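# Remove three sand cores and lay them on plywood

## Task

Lift three sand cores out of the mould: the elongated core with the rounded nose, plus the two upright bladed cores in the mould half on the robot's right. Set all three down on the plywood boards next to the mould and release them. The remaining two cores must still be standing in the mould when you finish.

## Robot and tools

Robot: two 6-joint arms, left_arm and right_arm, each with a parallel gripper. The joint order for both arms is waist, shoulder, elbow, wrist pitch, wrist yaw, wrist roll. Stated ranges in rad: waist -2.618 to 3.054, shoulder 0.000 to 3.142, elbow 0.000 to 3.142, wrist pitch -1.571 to 1.571, wrist yaw -1.571 to 1.571, wrist roll -2.094 to 2.094. A real end stop may sit up to 0.059 rad either side of these values.

Frames: the scene frame has its origin at table-top height, midway between the nominal bases, with +x pointing out over the table, +z up and left_arm on the +y side. Arm names do not match the left or right sides of the images. Calibrated bases: left_arm at (+0.031, +0.345, 0) m, right_arm at (+0.030, -0.335, 0) m. Both are nearly aligned with the scene axes (small yaw) and both have +z up. Each arm reports its end_effector_position (m) and end_effector_quat_wxyz in its own base frame. Expect errors of a few cm, more at long reach. That point lies between the finger pads, about 1 cm behind the tips. The fingers point along the gripper's +z and close along its y.

execute_actions: "actions" is a list of actions. Each action is a list of up to 15 rows, and each row is applied for one 1/30 s step. An action lasts 15 steps (0.5 s); if you give fewer rows, the last row is held. Every row has 14 numbers in [-1, 1], covering both arms even if one is idle: left_arm's 6 joint values and its opening, then right_arm's 6 joint values and its opening. Joint values are offsets, not poses. Each is measured from the Joint targets as they stood when that action began, not from the previous row. A value of 1.0 equals 2.224 rad for waist, shoulder and elbow, and 8.485 rad for the three wrist joints. Sending the same offset in a later action moves the joint further. The opening is absolute: +1 fully open, -1 closed. If an action asks any joint to go more than 0.059 rad beyond its range, the action is refused for both arms. If the first action fails that check, or any action is malformed, the whole call is refused. "cameras" takes a list of names (cam_left_wrist, cam_right_wrist), ["all"] or []. An empty actions list returns the state plus all images.

move: "target" is either one 14-number row in the same layout or a list of up to 15 rows. Every row is an offset from the current Joint targets, not from the previous row, so each row is effectively a destination. The whole list must fit in 10 s. "speed" is in rad/s for the joint with the farthest to travel: range 0.01 to 12.57, default 0.5, either one value or one per target. "blend" (rad) rounds the corners at intermediate targets. "opening_speed" is the gripper rate per second on the -1..1 scale, minimum 0.2. "blocking" set to false returns after about 0.5 s while the move continues. Paths ignore obstacles and the other arm, and the gripper moves fastest far from the turning joint. The result adds a move: line. done means at rest within 0.035 rad of target. off_target means at rest but farther away. The other endings are moving, held and fault, plus limits=held if steps were withheld. Being done does not mean there was no contact.

wait: "seconds" from 0 to 10; the arms hold their last command and any running move continues. stop: brakes a running move, and needs room to do so. zoom_image: "camera" plus "region" [x0, y0, x1, y1] in pixels of that camera's latest image, at most 504x504. Images are 896x504. finished_scene: "scene" is the current scene number; this cannot be undone.

Result lines: Joint positions (rad, then pad gap in m; 0.094 is fully open). Joint velocities (may read "within noise" or be omitted). Joint targets, which are the base for your next offsets. Tool commands. grip_measured, on the opening scale and slightly wide when empty. grip_effort_nm, which is motor effort and not pad force. Joint torques, where the first three wrap at ±28 N m. Also "joint sent to its limit", "joint command not followed" (clearance check), MOTOR HOT and OVER-TEMPERATURE FAULT.

Motion limits: each target may lead its measured angle by at most 0.339 rad (big joints) or 2.2 rad (wrist joints). Targets that would move the gripper more than 200 mm from where it is get scaled back. A large move can therefore need several actions, and an unfinished one must be commanded again. Tiny turns may not start. Sending 0 for all of an arm's joints re-commands its current targets. To keep a gripper unchanged, resend its present opening, because 0 means half open. The robot keeps running or holding while you think.

Gripping: the gripper drives to the commanded grip_measured value. Roughly 0.05 below the value at first touch it reaches full force, about 50-64 N per pad. Sand cores can crumble, so close slowly with a low opening_speed and do not command far below the contact value. To release, command well above grip_measured.

Avoid: dropping cores or releasing them while they move; fast impacts, slams and hard pushes. Lower cores gently onto the plywood and let them settle before opening. Do not knock over the two cores that stay in the mould. Anything that falls off the table, or is left off it, fails the task. Arm-to-arm hits or squeezes can end the scene, including one gripper closing on the other's fingers. Camera cables touching things count as contact. If an arm is pressing on something, command its targets back past its measured positions. Long holding, stretching or pushing heats motors; an over-temperature fault folds that arm and disables it.

Each tool is called after "Request:" in YAML: its name, and indented under it one key for each argument.

## Session

Request:
execute_actions:
  actions: []

Scene clock: 0.00 s.
left_arm: end_effector_position=(+0.3631, -0.0246, +0.2028) grip_measured=+1.000 grip_effort_nm=n/a end_effector_quat_wxyz=(+0.569, -0.059, +0.818, -0.064) | right_arm: end_effector_position=(+0.3464, +0.0127, +0.2781) grip_measured=+1.000 grip_effort_nm=n/a end_effector_quat_wxyz=(+0.512, -0.227, +0.829, +0.002)
Joint positions: left_arm=[-0.095 1.034 0.566 0.116 -0.051 -0.203 0.094] | right_arm=[-0.154 1.056 1.018 -0.499 -0.37 -0.476 0.094]
Joint velocities: within noise
Joint torques (N m): no reading
Heat: left arm: 32 °C; right arm: 36 °C.
Joint targets: left_arm=[-0.095 1.027 0.576 0.117 -0.051 -0.202] | right_arm=[-0.154 1.049 1.030 -0.497 -0.374 -0.475]
Tool commands: left_gripper/opening=+1.0 right_gripper/opening=+1.0

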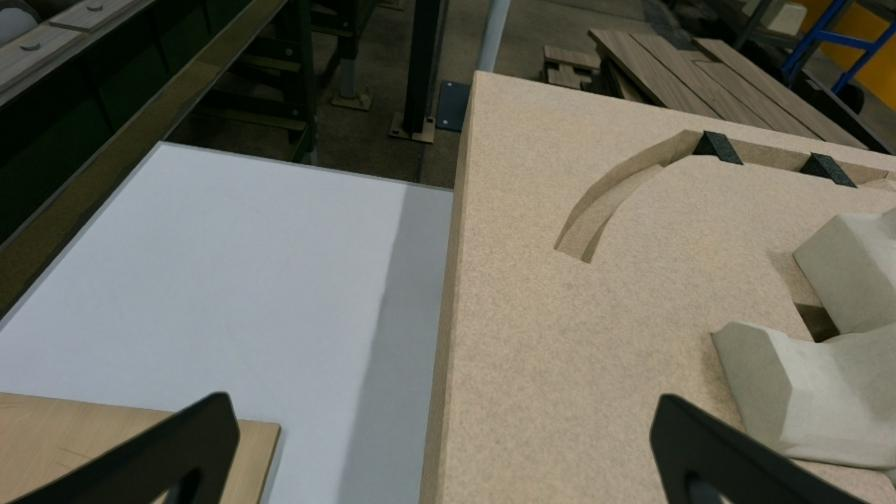

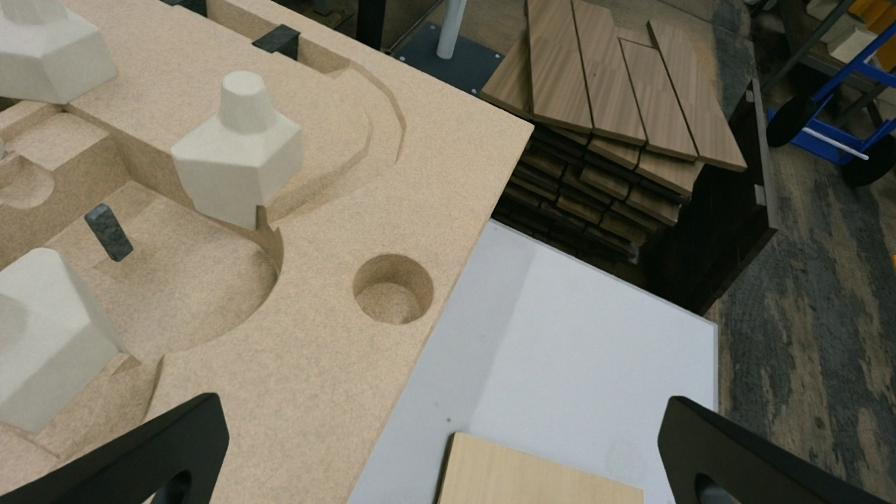

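Request:
move:
  target: [-0.182, -0.012, 0.2806, -0.1552, 0.006, 0.0238, 1, 0.249, -0.022, 0.0764, -0.0829, 0.0441, 0.056, 1]
  speed: 1.0
  cameras: ["all"]

Scene clock: 20.30 s.
left_arm: end_effector_position=(+0.2125, -0.1114, +0.2290) grip_measured=+1.000 grip_effort_nm=0.032 end_effector_quat_wxyz=(+0.260, +0.230, +0.936, -0.063) | right_arm: end_effector_position=(+0.2217, +0.0941, +0.2268) grip_measured=+1.000 grip_effort_nm=0.022 end_effector_quat_wxyz=(+0.261, -0.193, +0.944, +0.054)
Joint positions: left_arm=[-0.492 1.012 1.177 -1.194 -0.007 -0.007 0.094] | right_arm=[0.393 1.014 1.17 -1.187 -0.006 -0.008 0.094]
Joint torques (N m): left_arm=[-0.47 -2.03 6.84 1.38 0.1 0] | right_arm=[0.59 -2.45 7.84 0.83 0.04 0.08]
Heat: left arm: 36 °C; right arm: 39 °C.
Joint targets: left_arm=[-0.500 1.000 1.200 -1.200 0.000 -0.001] | right_arm=[0.400 1.000 1.200 -1.200 0.000 0.000]
move: done

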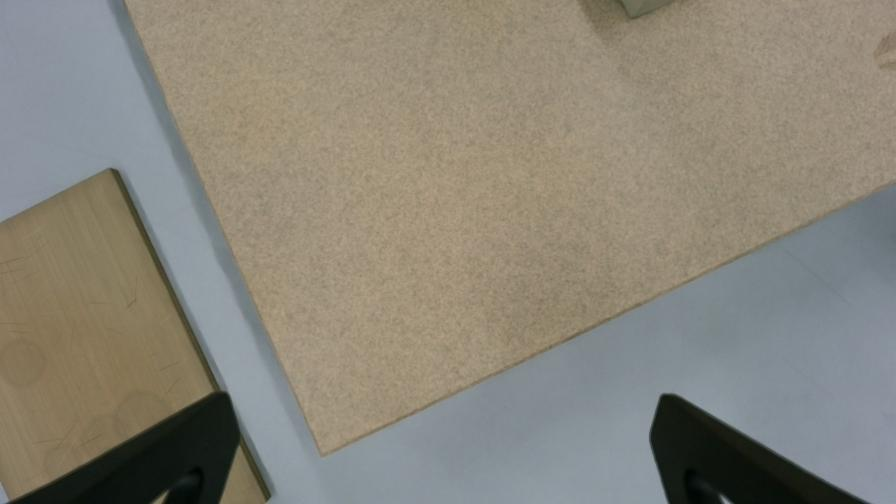

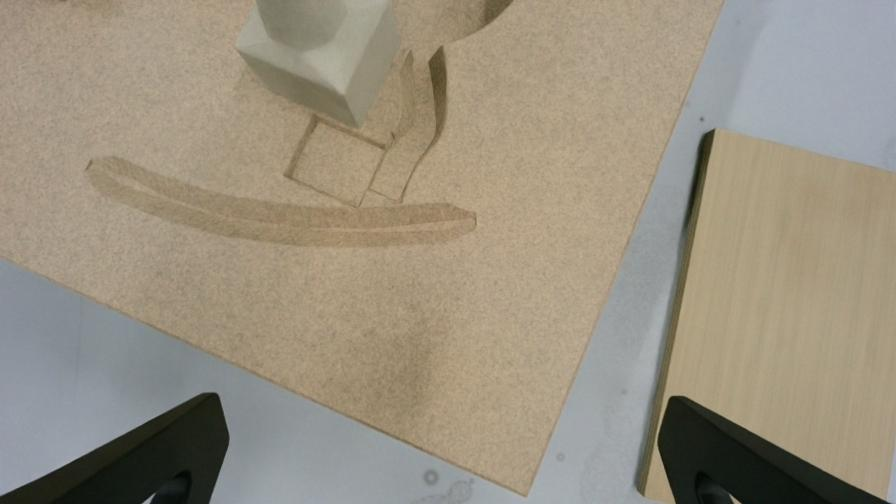

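Request:
move:
  target: [0, 0.18, 0.45, -0.0413, 0, 0, 1, 0, 0.18, 0.45, -0.0413, 0, 0, 1]
  speed: 1.0
  cameras: ["all"]

Scene clock: 31.73 s.
left_arm: end_effector_position=(+0.2517, -0.1324, +0.4252) grip_measured=+1.000 grip_effort_nm=0.027 end_effector_quat_wxyz=(+0.387, +0.219, +0.891, -0.095) | right_arm: end_effector_position=(+0.2639, +0.1115, +0.4245) grip_measured=+1.000 grip_effort_nm=0.027 end_effector_quat_wxyz=(+0.391, -0.183, +0.899, +0.079)
Joint positions: left_arm=[-0.492 1.392 2.183 -1.542 -0.007 -0.007 0.094] | right_arm=[0.393 1.396 2.18 -1.536 -0.005 -0.007 0.094]
Joint torques (N m): left_arm=[-0.58 -1.89 4.49 1.76 0.1 0] | right_arm=[0.64 -2.04 5.2 1.16 0.04 0.04]
Heat: left arm: 35 °C; right arm: 38 °C.
Joint targets: left_arm=[-0.500 1.400 2.201 -1.550 0.000 -0.001] | right_arm=[0.400 1.401 2.201 -1.551 0.000 0.001]
move: done

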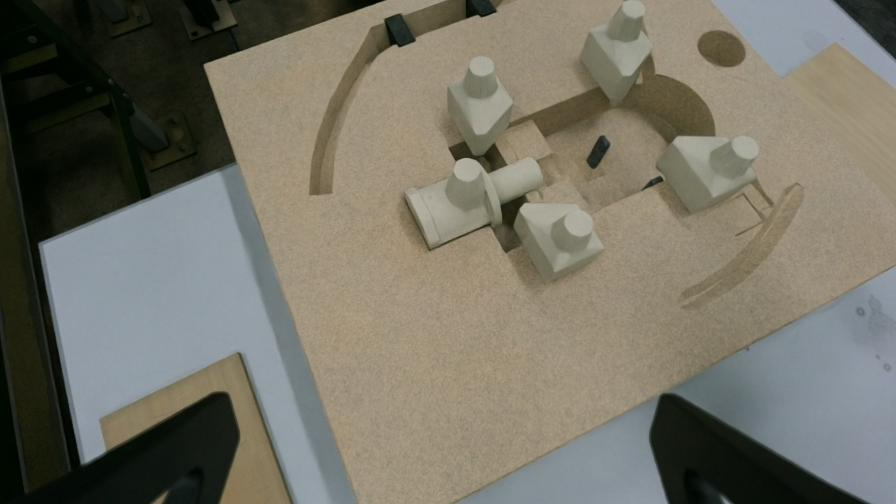

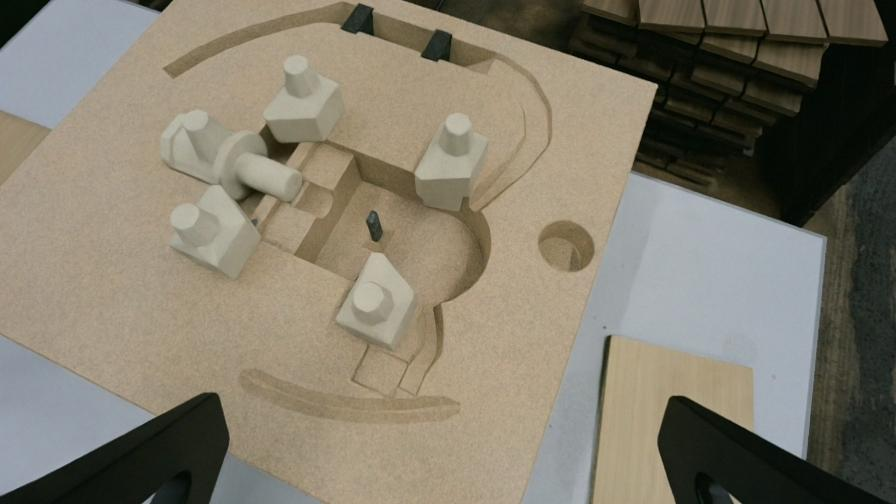

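Request:
zoom_image:
  camera: "cam_right_wrist"
  region: [140, 40, 500, 420]

Request:
zoom_image:
  camera: "cam_left_wrist"
  region: [390, 0, 830, 320]

Scaled by 1.326.

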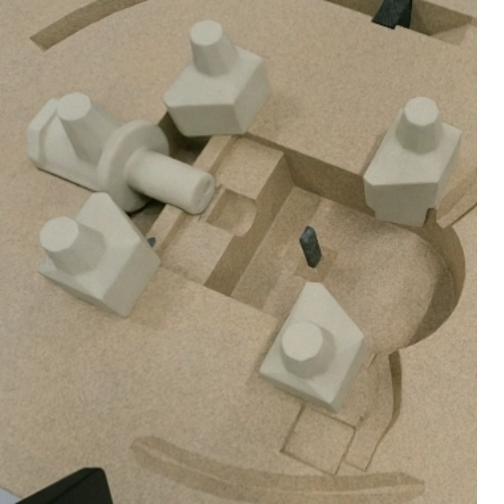

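Scaled by 1.145.

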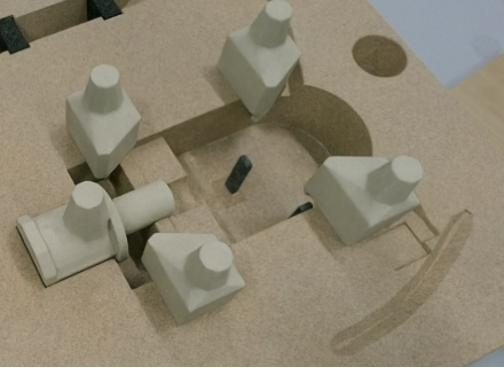

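Request:
move:
  target: [-0.0135, -0.2504, -0.7905, 0.1945, 0, 0, 1, 0.0225, -0.4456, -0.8629, 0.1741, 0, 0, 1]
  speed: 1.0
  cameras: ["all"]

Scene clock: 128.00 s.
left_arm: end_effector_position=(+0.2878, -0.1627, +0.1926) grip_measured=+1.000 grip_effort_nm=0.027 end_effector_quat_wxyz=(+0.558, +0.206, +0.790, -0.148) | right_arm: end_effector_position=(+0.2444, +0.1179, +0.1940) grip_measured=+1.000 grip_effort_nm=0.027 end_effector_quat_wxyz=(+0.603, -0.177, +0.766, +0.135)
Joint positions: left_arm=[-0.522 0.86 0.448 0.073 -0.007 -0.007 0.094] | right_arm=[0.443 0.42 0.286 -0.104 -0.004 -0.007 0.094]
Joint torques (N m): left_arm=[-0.59 -2.37 5.34 2.49 0.09 0] | right_arm=[0.62 0.12 6.2 1.83 0.02 0.04]
Heat: left arm: 38 °C; right arm: 39 °C.
Joint targets: left_arm=[-0.530 0.843 0.443 0.100 0.000 -0.001] | right_arm=[0.450 0.410 0.282 -0.073 0.000 0.000]
move: done

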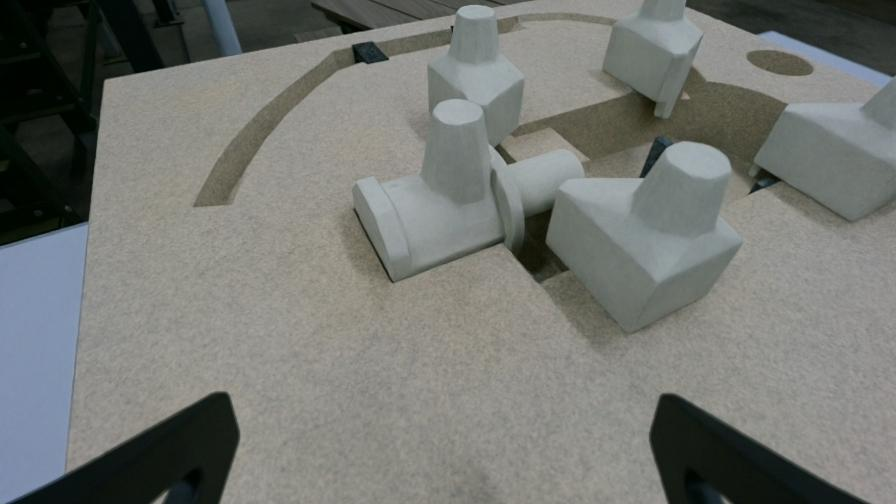

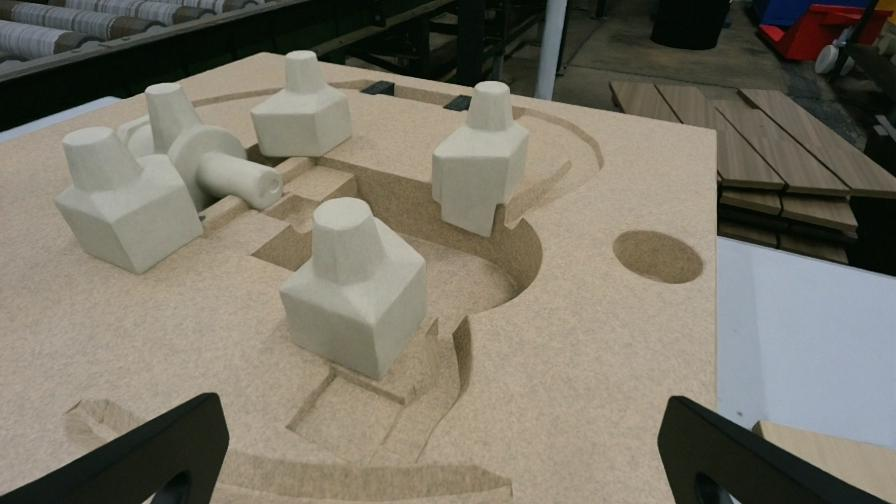

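Request:
zoom_image:
  camera: "cam_right_wrist"
  region: [240, 60, 560, 480]

Request:
zoom_image:
  camera: "cam_left_wrist"
  region: [330, 0, 896, 340]

Scaled by 1.200.

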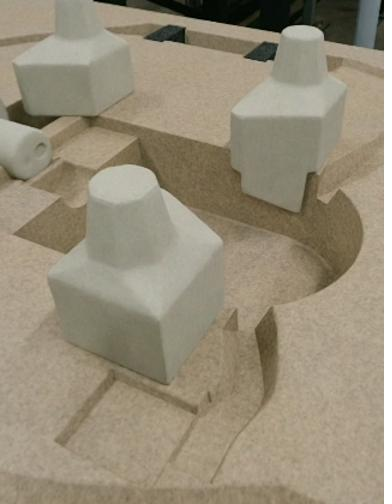

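Region (330, 0, 896, 340) is 566x340 pixels. A region can be at most 504 by 504 pixels.

Request:
zoom_image:
  camera: "cam_right_wrist"
  region: [400, 60, 600, 260]

Request:
zoom_image:
  camera: "cam_left_wrist"
  region: [560, 0, 896, 240]

Request:
zoom_image:
  camera: "cam_left_wrist"
  region: [330, 0, 760, 340]

Scaled by 2.520.

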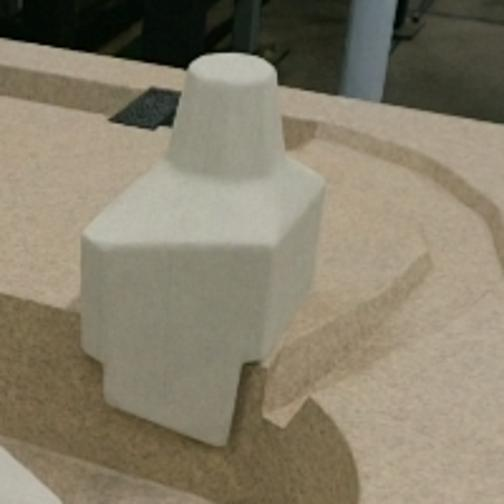

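Scaled by 1.500.

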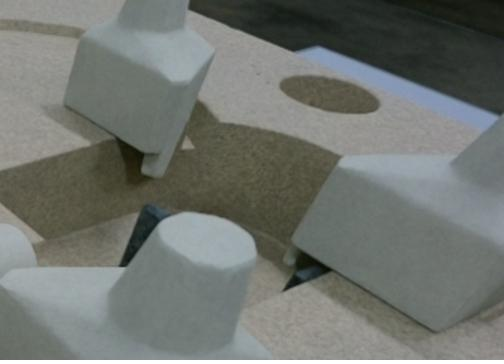

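Scaled by 1.172.

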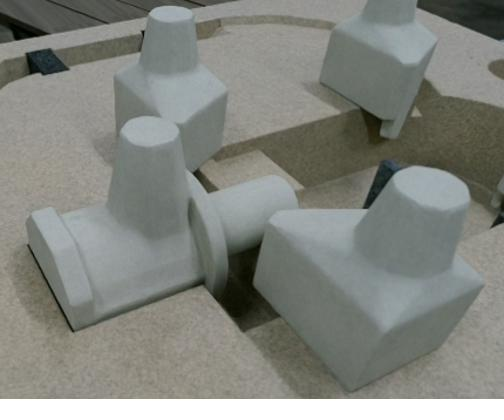

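Request:
move:
  target: [0.396, 0.2504, 0.7905, -0.1945, 0, 0, 1, -0.3822, 0.4456, 0.8629, -0.1741, 0, 0, 1]
  speed: 1.0
  cameras: ["all"]

Scene clock: 200.03 s.
left_arm: end_effector_position=(+0.2675, +0.0968, +0.4251) grip_measured=+1.000 grip_effort_nm=0.032 end_effector_quat_wxyz=(+0.392, -0.160, +0.903, +0.067) | right_arm: end_effector_position=(+0.2650, -0.1085, +0.4241) grip_measured=+1.000 grip_effort_nm=0.027 end_effector_quat_wxyz=(+0.390, +0.176, +0.900, -0.078)
Joint positions: left_arm=[0.343 1.393 2.184 -1.543 -0.002 -0.007 0.094] | right_arm=[-0.393 1.395 2.178 -1.536 -0.001 -0.006 0.094]
Joint torques (N m): left_arm=[0.62 -2 4.49 1.75 0.04 0] | right_arm=[-0.61 -1.98 5.31 1.16 0.01 0.04]
Heat: left arm: 46 °C; right arm: 43 °C.
Joint targets: left_arm=[0.351 1.400 2.201 -1.550 0.000 -0.001] | right_arm=[-0.400 1.401 2.201 -1.550 0.000 0.001]
move: done

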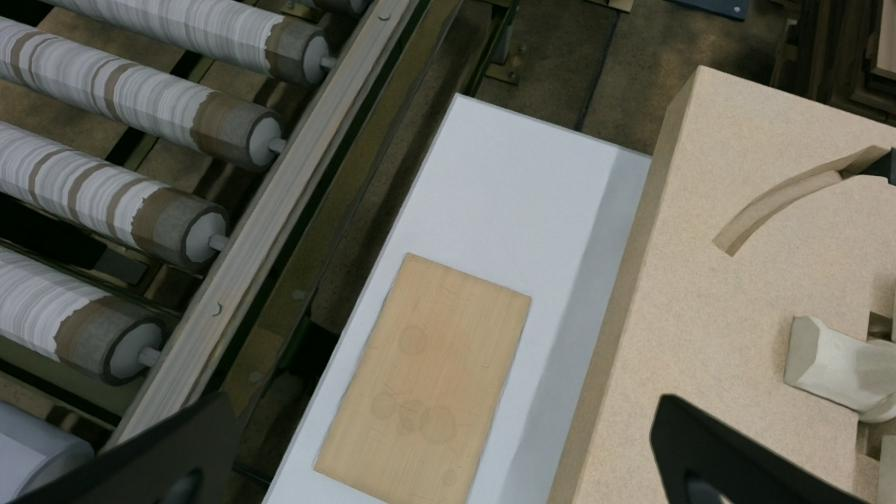

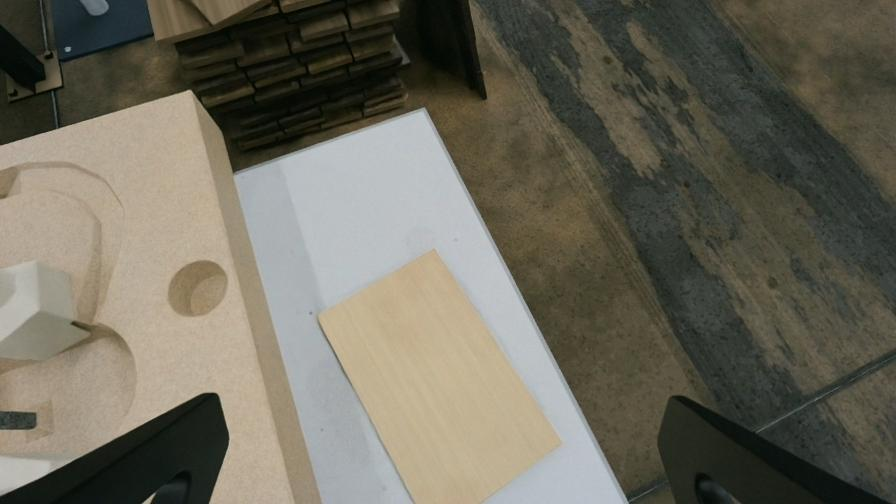

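Request:
move:
  target: [-0.3961, 0.3584, 0.0535, 0.0332, 0, 0, 1, 0.4272, 0.224, -0.0967, 0.008, 0, 0.0607, 1]
  speed: 1.0
  cameras: ["all"]

Scene clock: 242.33 s.
left_arm: end_effector_position=(+0.4362, -0.2580, +0.1845) grip_measured=+1.000 grip_effort_nm=0.022 end_effector_quat_wxyz=(+0.183, +0.257, +0.947, -0.053) | right_arm: end_effector_position=(+0.3250, +0.2042, +0.2029) grip_measured=+1.000 grip_effort_nm=0.027 end_effector_quat_wxyz=(+0.066, -0.025, +0.997, +0.042)
Joint positions: left_arm=[-0.534 2.201 2.296 -1.282 0.004 -0.005 0.094] | right_arm=[0.556 1.902 1.985 -1.496 -0.006 0.507 0.094]
Joint torques (N m): left_arm=[0.31 -10.82 6.82 1.3 -0.01 0] | right_arm=[-0.43 -8.28 5.12 0.48 0.05 0.04]
Heat: left arm: 42 °C; right arm: 41 °C.
Joint targets: left_arm=[-0.530 2.197 2.320 -1.269 0.000 0.000] | right_arm=[0.551 1.899 1.986 -1.483 0.000 0.515]
move: done

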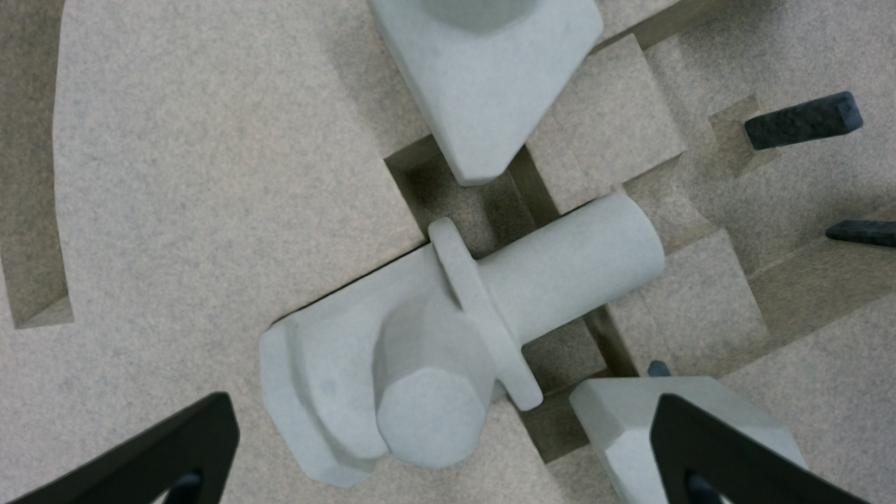

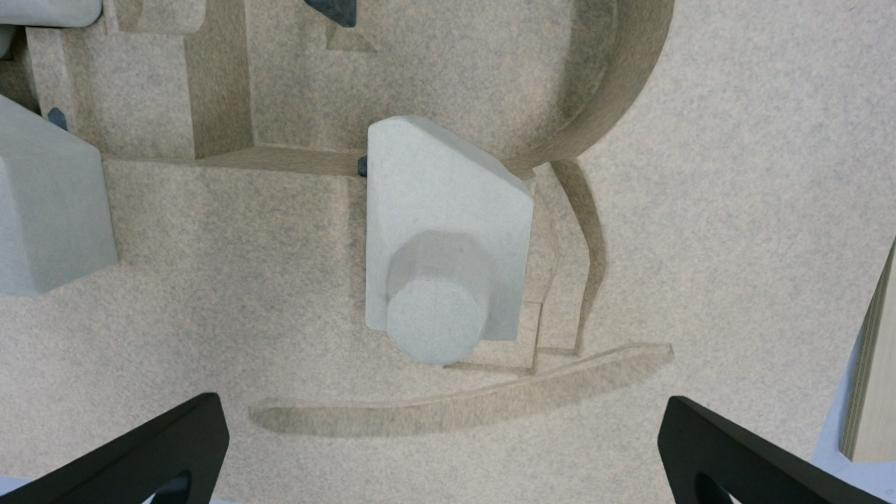

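Request:
move:
  target: [0.0027, -0.0153, -0.0571, 0.0094, 0, 0, 1, -0.0022, -0.0024, -0.0661, 0.0177, 0, 0, 1]
  speed: 0.4
  cameras: ["all"]

Scene clock: 262.43 s.
left_arm: end_effector_position=(+0.4386, -0.2594, +0.1593) grip_measured=+1.000 grip_effort_nm=0.032 end_effector_quat_wxyz=(+0.175, +0.258, +0.949, -0.051) | right_arm: end_effector_position=(+0.3346, +0.2086, +0.1690) grip_measured=+1.000 grip_effort_nm=0.022 end_effector_quat_wxyz=(+0.069, -0.022, +0.996, +0.044)
Joint positions: left_arm=[-0.534 2.201 2.199 -1.203 0.004 -0.005 0.094] | right_arm=[0.552 1.902 1.845 -1.35 -0.006 0.508 0.094]
Joint torques (N m): left_arm=[0.73 -13.55 4.45 1.3 -0.01 0.01] | right_arm=[-0.51 -8.91 4.85 0.56 0.05 0.05]
Heat: left arm: 39 °C; right arm: 39 °C.
Joint targets: left_arm=[-0.524 2.163 2.193 -1.189 0.000 0.000] | right_arm=[0.545 1.893 1.839 -1.332 0.000 0.516]
move: off_target (left_arm); left_arm: the shoulder is farthest, 0.038 rad from its target

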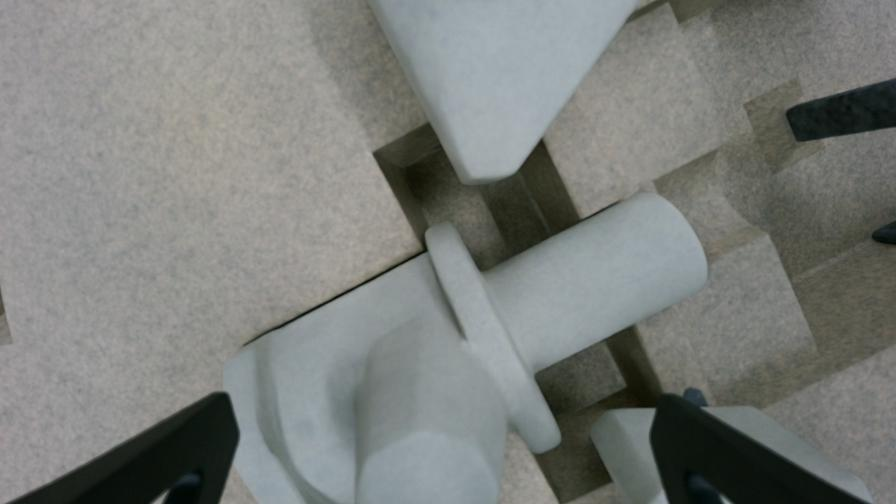

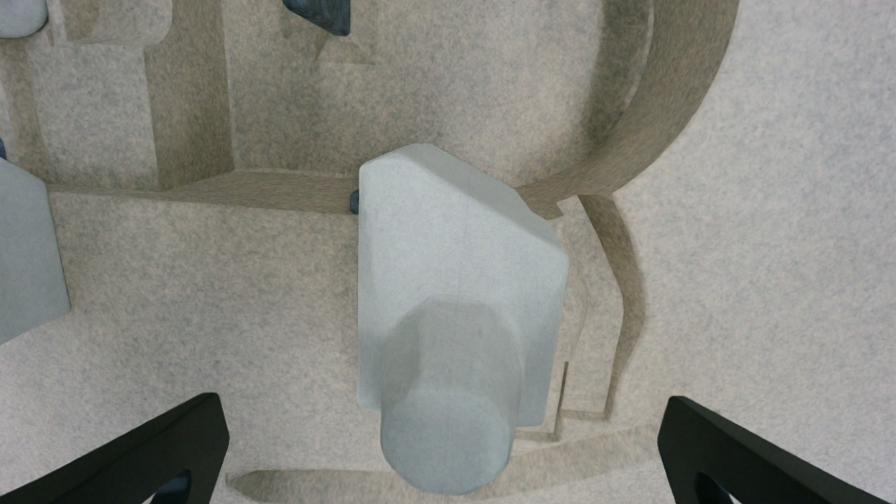

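Request:
move:
  target: [0.004, -0.0076, -0.0432, 0.0093, 0, 0, 1, -0.0036, 0, -0.0252, 0.0073, 0, 0, 1]
  speed: 0.3
  cameras: ["all"]

Scene clock: 273.97 s.
left_arm: end_effector_position=(+0.4418, -0.2558, +0.1361) grip_measured=+1.000 grip_effort_nm=0.032 end_effector_quat_wxyz=(+0.169, +0.254, +0.951, -0.048) | right_arm: end_effector_position=(+0.3396, +0.2079, +0.1558) grip_measured=+1.000 grip_effort_nm=0.027 end_effector_quat_wxyz=(+0.072, -0.018, +0.996, +0.046)
Joint positions: left_arm=[-0.525 2.199 2.105 -1.124 0.004 -0.003 0.094] | right_arm=[0.544 1.902 1.791 -1.288 -0.006 0.508 0.094]
Joint torques (N m): left_arm=[0.77 -14.71 4.23 1.27 0 -0.02] | right_arm=[-0.66 -8.96 4.77 0.53 0.04 0.05]
Heat: left arm: 45 °C; right arm: 38 °C.
Joint targets: left_arm=[-0.516 2.146 2.097 -1.110 -0.001 0.000] | right_arm=[0.537 1.893 1.783 -1.271 0.000 0.516]
move: off_target (left_arm); left_arm: the shoulder is farthest, 0.052 rad from its target

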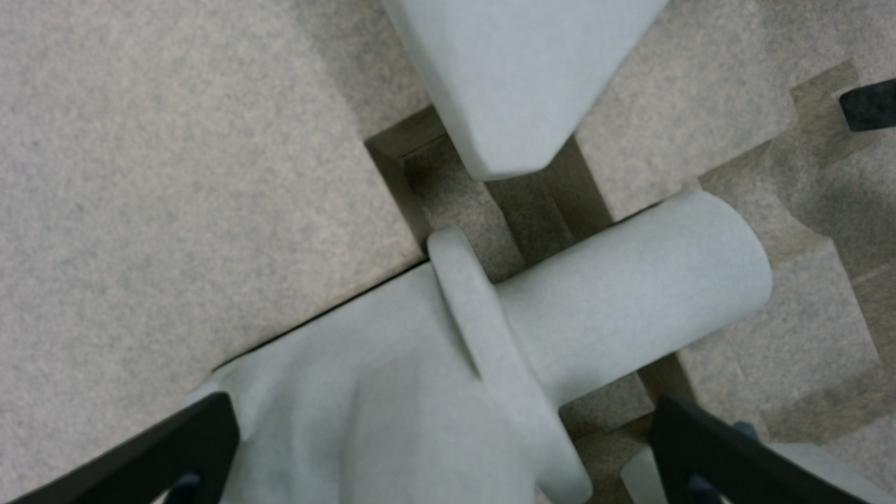

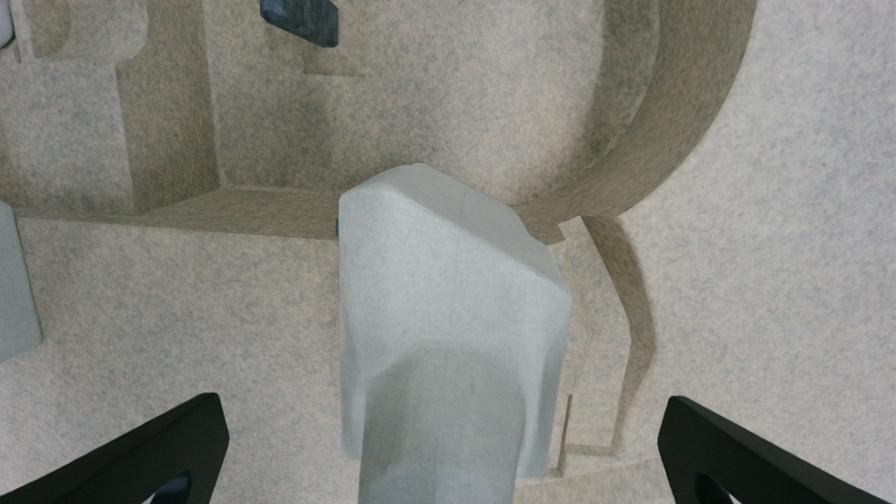

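Request:
move:
  target: [0, 0, 0.0202, -0.0053, 0, 0, 1, 0.0005, 0, 0, 0, 0, 0, -0.55]
  speed: 0.3
  opening_speed: 0.4
  cameras: ["all"]

Scene clock: 284.53 s.
left_arm: end_effector_position=(+0.4402, -0.2535, +0.1381) grip_measured=+1.000 grip_effort_nm=0.022 end_effector_quat_wxyz=(+0.165, +0.254, +0.952, -0.046) | right_arm: end_effector_position=(+0.3401, +0.2080, +0.1559) grip_measured=-0.329 grip_effort_nm=-0.999 end_effector_quat_wxyz=(+0.073, -0.018, +0.996, +0.046)
Joint positions: left_arm=[-0.523 2.199 2.117 -1.144 0.004 -0.003 0.094] | right_arm=[0.544 1.902 1.791 -1.286 -0.005 0.509 0.032]
Joint torques (N m): left_arm=[0.66 -14.61 7.17 0.97 -0.03 -0.04] | right_arm=[-0.5 -8.96 4.75 0.53 0.04 0.04]
Heat: left arm: 45 °C; right arm: 38 °C.
Joint targets: left_arm=[-0.515 2.146 2.142 -1.155 -0.001 0.000] | right_arm=[0.539 1.893 1.783 -1.271 0.000 0.516]
move: off_target (left_arm); left_arm: the shoulder is farthest, 0.053 rad from its target

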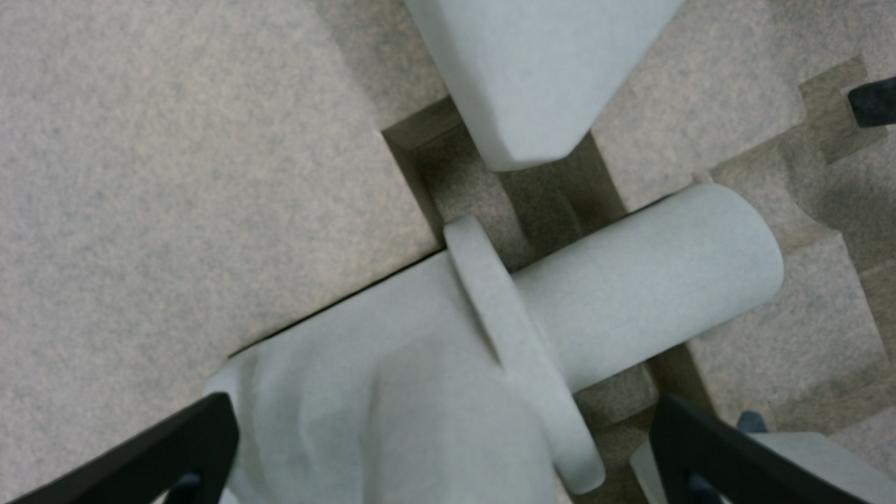

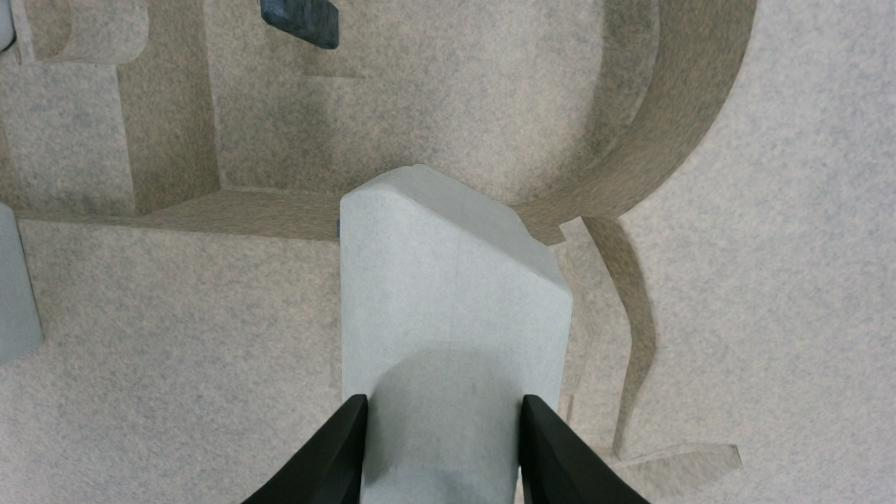

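Request:
move:
  target: [0, 0.0198, 0.0229, -0.0053, 0, 0, 1, 0.0005, 0, 0, 0, 0, 0, -0.55]
  speed: 0.3
  cameras: ["cam_left_wrist"]

Scene clock: 294.03 s.
left_arm: end_effector_position=(+0.4385, -0.2525, +0.1510) grip_measured=+1.000 grip_effort_nm=0.037 end_effector_quat_wxyz=(+0.166, +0.253, +0.952, -0.047) | right_arm: end_effector_position=(+0.3401, +0.2080, +0.1559) grip_measured=-0.329 grip_effort_nm=-1.009 end_effector_quat_wxyz=(+0.073, -0.018, +0.996, +0.046)
Joint positions: left_arm=[-0.523 2.199 2.168 -1.194 0.004 -0.003 0.094] | right_arm=[0.544 1.902 1.791 -1.286 -0.005 0.509 0.032]
Joint torques (N m): left_arm=[0.57 -11.25 7.02 1.05 -0.03 -0.03] | right_arm=[-0.4 -8.98 4.77 0.53 0.04 0.04]
Heat: left arm: 44 °C; right arm: 38 °C.
Joint targets: left_arm=[-0.515 2.190 2.193 -1.200 -0.001 0.000] | right_arm=[0.540 1.893 1.783 -1.271 0.000 0.516]
move: done
Images, in order (width x height): cam_left_wrist 896x504.

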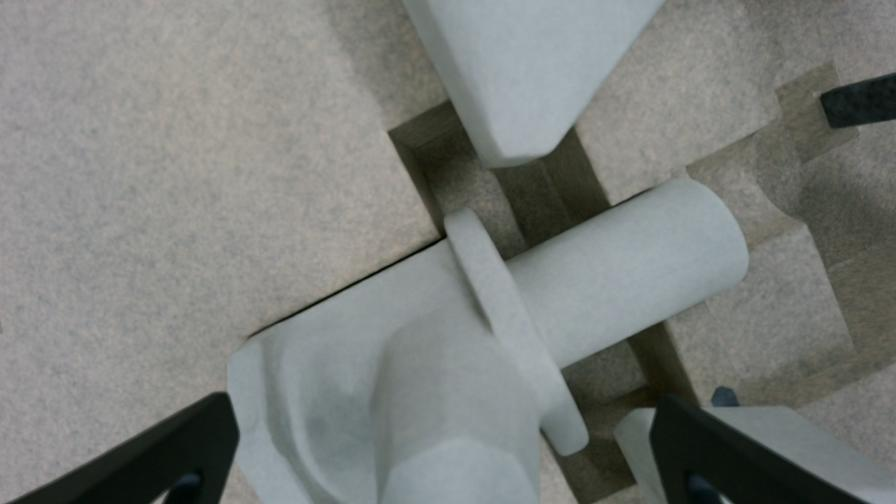

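Request:
move:
  target: [-0.0067, 0, 0, 0, 0, 0, -0.55, 0.0, 0, 0, 0, 0, 0, -0.55]
  speed: 0.3
  opening_speed: 0.4
  cameras: ["cam_left_wrist"]

Request:
move:
  target:
    - [0, 0, 0, 0, 0, 0, -0.55, 0, 0.0107, 0.0719, -0.015, 0, 0, -0.55]
    - [0, 0, 0, 0, 0, 0, -0.55, 0, 0.0283, 0.148, -0.0301, 0, 0, -0.55]
  speed: 0.2
  cameras: ["all"]

Scene clock: 306.07 s.
left_arm: end_effector_position=(+0.4383, -0.2523, +0.1510) grip_measured=-0.246 grip_effort_nm=-0.999 end_effector_quat_wxyz=(+0.165, +0.255, +0.952, -0.046) | right_arm: end_effector_position=(+0.3401, +0.2080, +0.1559) grip_measured=-0.329 grip_effort_nm=-1.004 end_effector_quat_wxyz=(+0.073, -0.018, +0.996, +0.046)
Joint positions: left_arm=[-0.523 2.199 2.168 -1.195 0.004 -0.001 0.035] | right_arm=[0.544 1.902 1.791 -1.286 -0.005 0.509 0.032]
Joint torques (N m): left_arm=[-0.51 -11.25 7.01 1.03 -0.01 -0.06] | right_arm=[-0.4 -8.95 4.77 0.53 0.03 0.04]
Heat: left arm: 42 °C; right arm: 37 °C.
Joint targets: left_arm=[-0.530 2.190 2.193 -1.200 -0.001 0.000] | right_arm=[0.540 1.893 1.783 -1.271 0.000 0.516]
move: done
Images, in order (width x height): cam_left_wrist 896x504.

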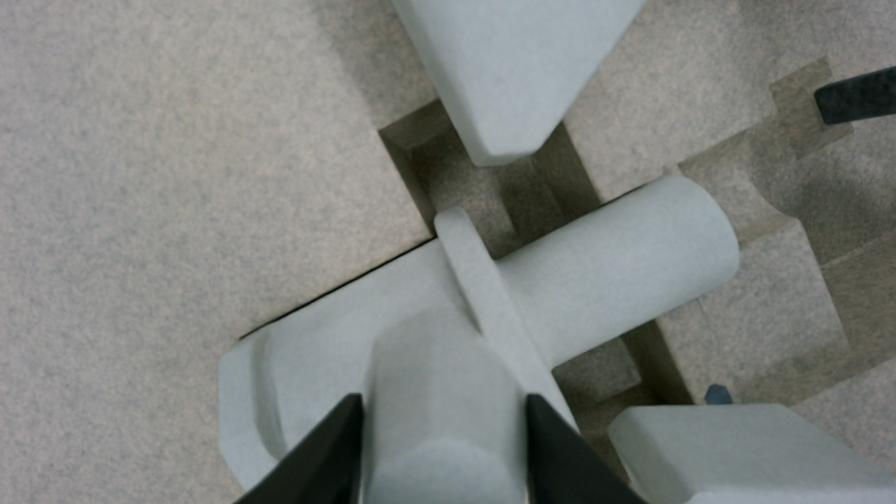

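Scene clock: 308.33 s.
left_arm: end_effector_position=(+0.4383, -0.2523, +0.1510) grip_measured=-0.246 grip_effort_nm=-0.999 end_effector_quat_wxyz=(+0.165, +0.255, +0.952, -0.046) | right_arm: end_effector_position=(+0.3372, +0.2062, +0.2066) grip_measured=-0.330 grip_effort_nm=-1.004 end_effector_quat_wxyz=(+0.070, -0.018, +0.996, +0.043)
Joint positions: left_arm=[-0.523 2.199 2.168 -1.195 0.004 -0.001 0.035] | right_arm=[0.544 1.953 2.07 -1.524 -0.005 0.509 0.031]
Joint torques (N m): left_arm=[-0.53 -11.34 6.99 1.05 0 -0.07] | right_arm=[-0.39 -8.16 8.42 0.32 0.04 0.04]
Heat: left arm: 41 °C; right arm: 37 °C.
Joint targets: left_arm=[-0.530 2.190 2.193 -1.200 -0.001 0.000] | right_arm=[0.540 1.956 2.112 -1.526 0.000 0.516]
move: off_target (right_arm); right_arm: the elbow is farthest, 0.042 rad from its target

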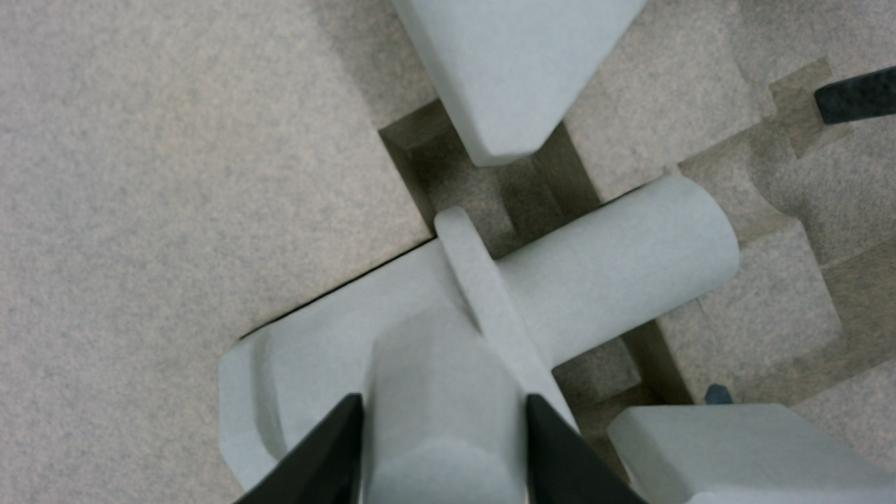

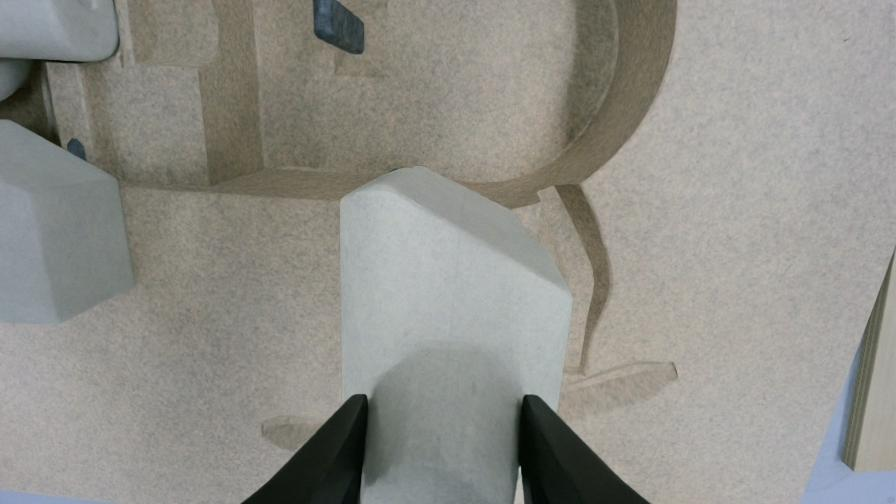

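Request:
move:
  target:
    - [0, -0.0112, 0.0189, -0.0059, 0, 0, -0.55, 0, 0.0045, 0.027, -0.0041, 0, 0, -0.55]
    - [0, -0.0517, -0.0013, 0, 0, 0, -0.55, 0, -0.0454, -0.0414, 0.0107, 0, 0, -0.55]
    - [0, -0.1349, -0.0733, -0.0024, 0, 0, -0.55, 0, -0.1151, -0.0928, 0.0172, 0, 0, -0.55]
  speed: 0.25
  cameras: ["all"]

Scene clock: 322.63 s.
left_arm: end_effector_position=(+0.4314, -0.2495, +0.1585) grip_measured=-0.248 grip_effort_nm=-1.004 end_effector_quat_wxyz=(+0.194, +0.254, +0.946, -0.056) | right_arm: end_effector_position=(+0.3180, +0.1946, +0.2391) grip_measured=-0.330 grip_effort_nm=-1.004 end_effector_quat_wxyz=(+0.129, -0.018, +0.988, +0.078)
Joint positions: left_arm=[-0.523 2.089 2.003 -1.077 0.009 0.001 0.035] | right_arm=[0.544 1.747 1.904 -1.425 -0.005 0.509 0.031]
Joint torques (N m): left_arm=[-0.42 25.29 7.25 -0.32 -0.08 -0.09] | right_arm=[-0.4 -10.7 5.24 1.02 0.04 0.04]
Heat: left arm: 44 °C; right arm: 39 °C.
Joint targets: left_arm=[-0.530 1.890 2.030 -1.220 0.000 -0.001] | right_arm=[0.540 1.701 1.906 -1.380 0.000 0.516]
move: off_target (left_arm, right_arm); left_arm: the shoulder is farthest, 0.199 rad from its target; right_arm: the shoulder is farthest, 0.047 rad from its target

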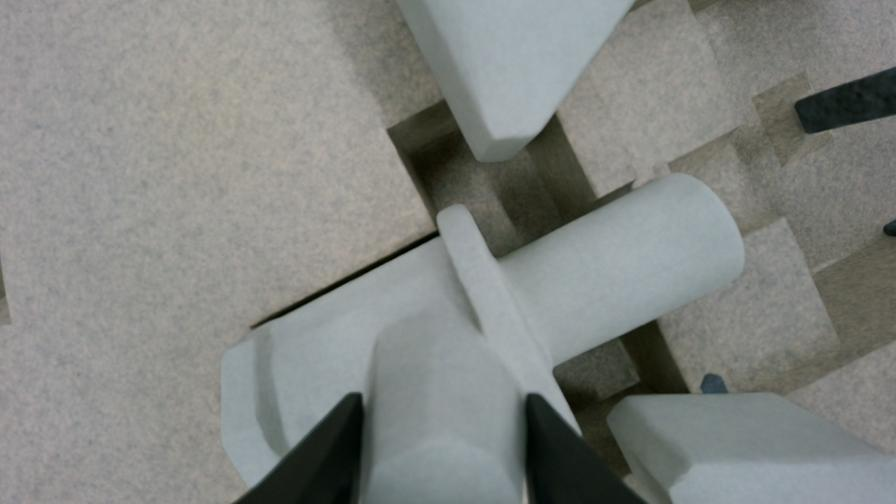

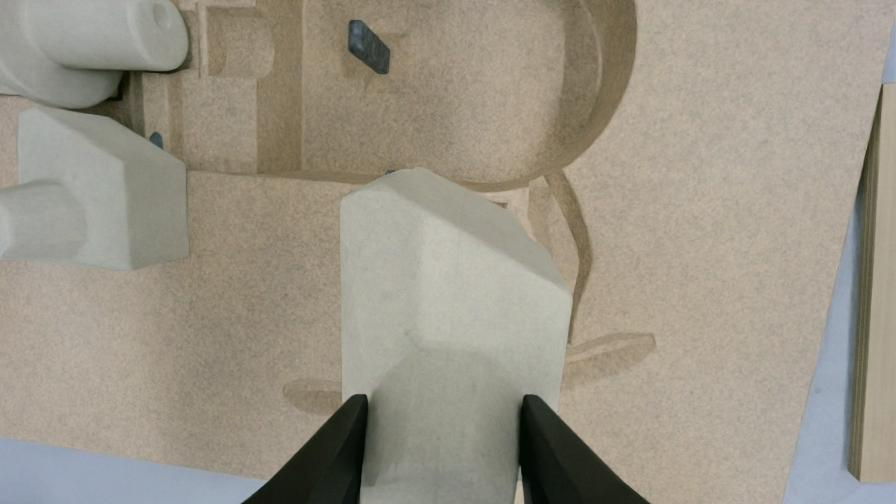

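Request:
move:
  target: [0, 0.1349, 0.0733, 0.0024, 0, 0, -0.55, 0, 0, 0, 0, 0, 0, -0.55]
  speed: 0.3
  cameras: ["cam_left_wrist"]

Scene clock: 333.73 s.
left_arm: end_effector_position=(+0.4372, -0.2517, +0.1520) grip_measured=-0.248 grip_effort_nm=-0.989 end_effector_quat_wxyz=(+0.168, +0.256, +0.951, -0.046) | right_arm: end_effector_position=(+0.3183, +0.1948, +0.2392) grip_measured=-0.330 grip_effort_nm=-1.004 end_effector_quat_wxyz=(+0.130, -0.018, +0.988, +0.078)
Joint positions: left_arm=[-0.523 2.187 2.152 -1.187 0.004 0.003 0.035] | right_arm=[0.544 1.747 1.904 -1.424 -0.005 0.509 0.031]
Joint torques (N m): left_arm=[-0.53 -10.37 8.43 0.95 -0.02 -0.11] | right_arm=[-0.4 -10.69 5.23 1 0.03 0.03]
Heat: left arm: 70 °C; right arm: 43 °C.
Joint targets: left_arm=[-0.530 2.190 2.193 -1.200 0.000 0.000] | right_arm=[0.540 1.701 1.906 -1.380 0.000 0.516]
move: off_target (left_arm, right_arm); left_arm: the elbow is farthest, 0.041 rad from its target; right_arm: the shoulder is farthest, 0.046 rad from its target
Images, in order (width x height): cam_left_wrist 896x504.

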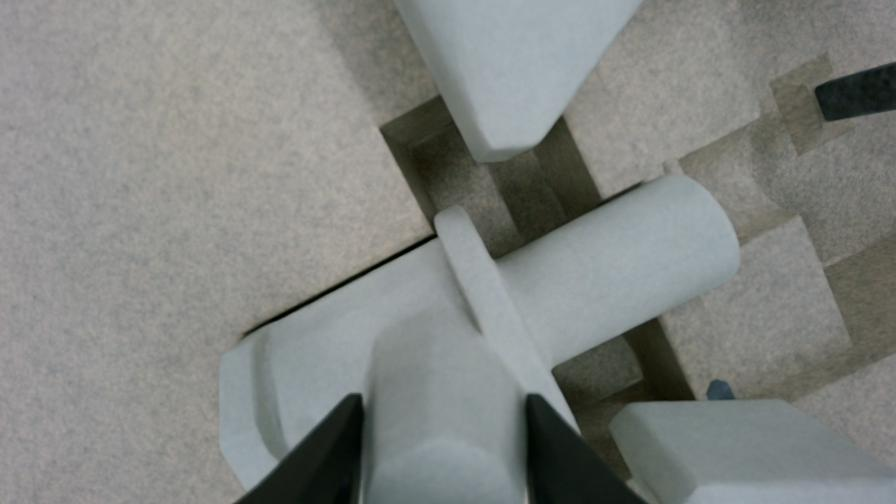

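Request:
move:
  target:
    - [0, 0, 0, 0, 0, 0, -0.55, -0.3552, -0.0899, 0, 0.0212, 0, -0.0313, -0.55]
    - [0, 0, 0, 0, 0, 0, -0.55, -0.3552, -0.2675, -0.6758, 0.1866, 0, -0.0608, -0.55]
  speed: 0.7
  blend: [0.15, 0]
  cameras: ["all"]

Scene clock: 365.17 s.
left_arm: end_effector_position=(+0.4372, -0.2517, +0.1520) grip_measured=-0.248 grip_effort_nm=-1.004 end_effector_quat_wxyz=(+0.168, +0.256, +0.951, -0.046) | right_arm: end_effector_position=(+0.3212, -0.0795, +0.0926) grip_measured=-0.330 grip_effort_nm=-1.004 end_effector_quat_wxyz=(+0.451, +0.113, +0.884, -0.054)
Joint positions: left_arm=[-0.523 2.187 2.152 -1.187 0.004 0.003 0.035] | right_arm=[-0.245 1.129 0.398 0.104 0 0.008 0.031]
Joint torques (N m): left_arm=[-0.64 -10.43 8.43 0.96 -0.02 -0.1] | right_arm=[-0.4 -4.41 6.11 2.31 -0.02 -0.11]
Heat: left arm: 46 °C; right arm: 46 °C.
Joint targets: left_arm=[-0.530 2.190 2.193 -1.200 0.000 0.000] | right_arm=[-0.250 1.106 0.402 0.203 0.000 0.000]
move: off_target (left_arm, right_arm); left_arm: the elbow is farthest, 0.041 rad from its target; right_arm: the wrist pitch is farthest, 0.100 rad from its target

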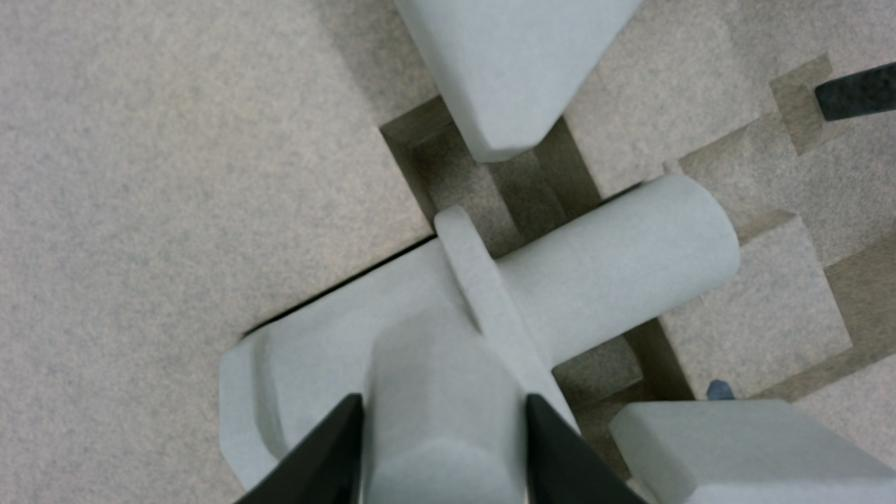

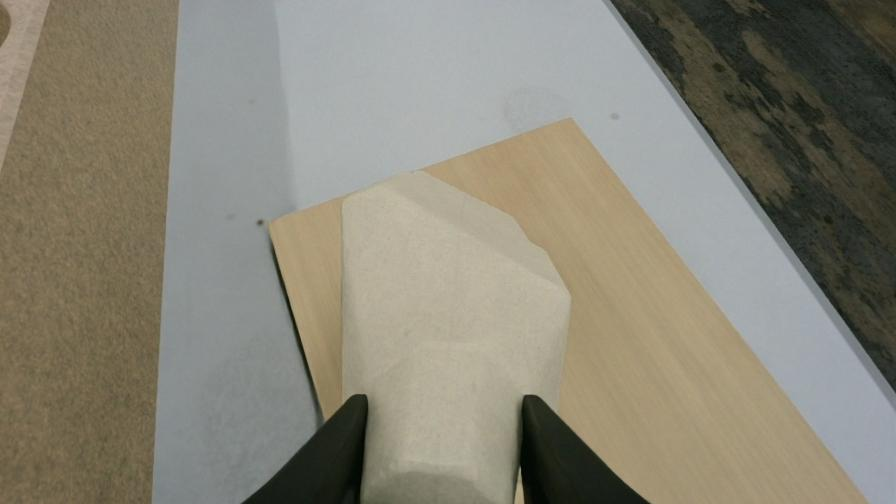

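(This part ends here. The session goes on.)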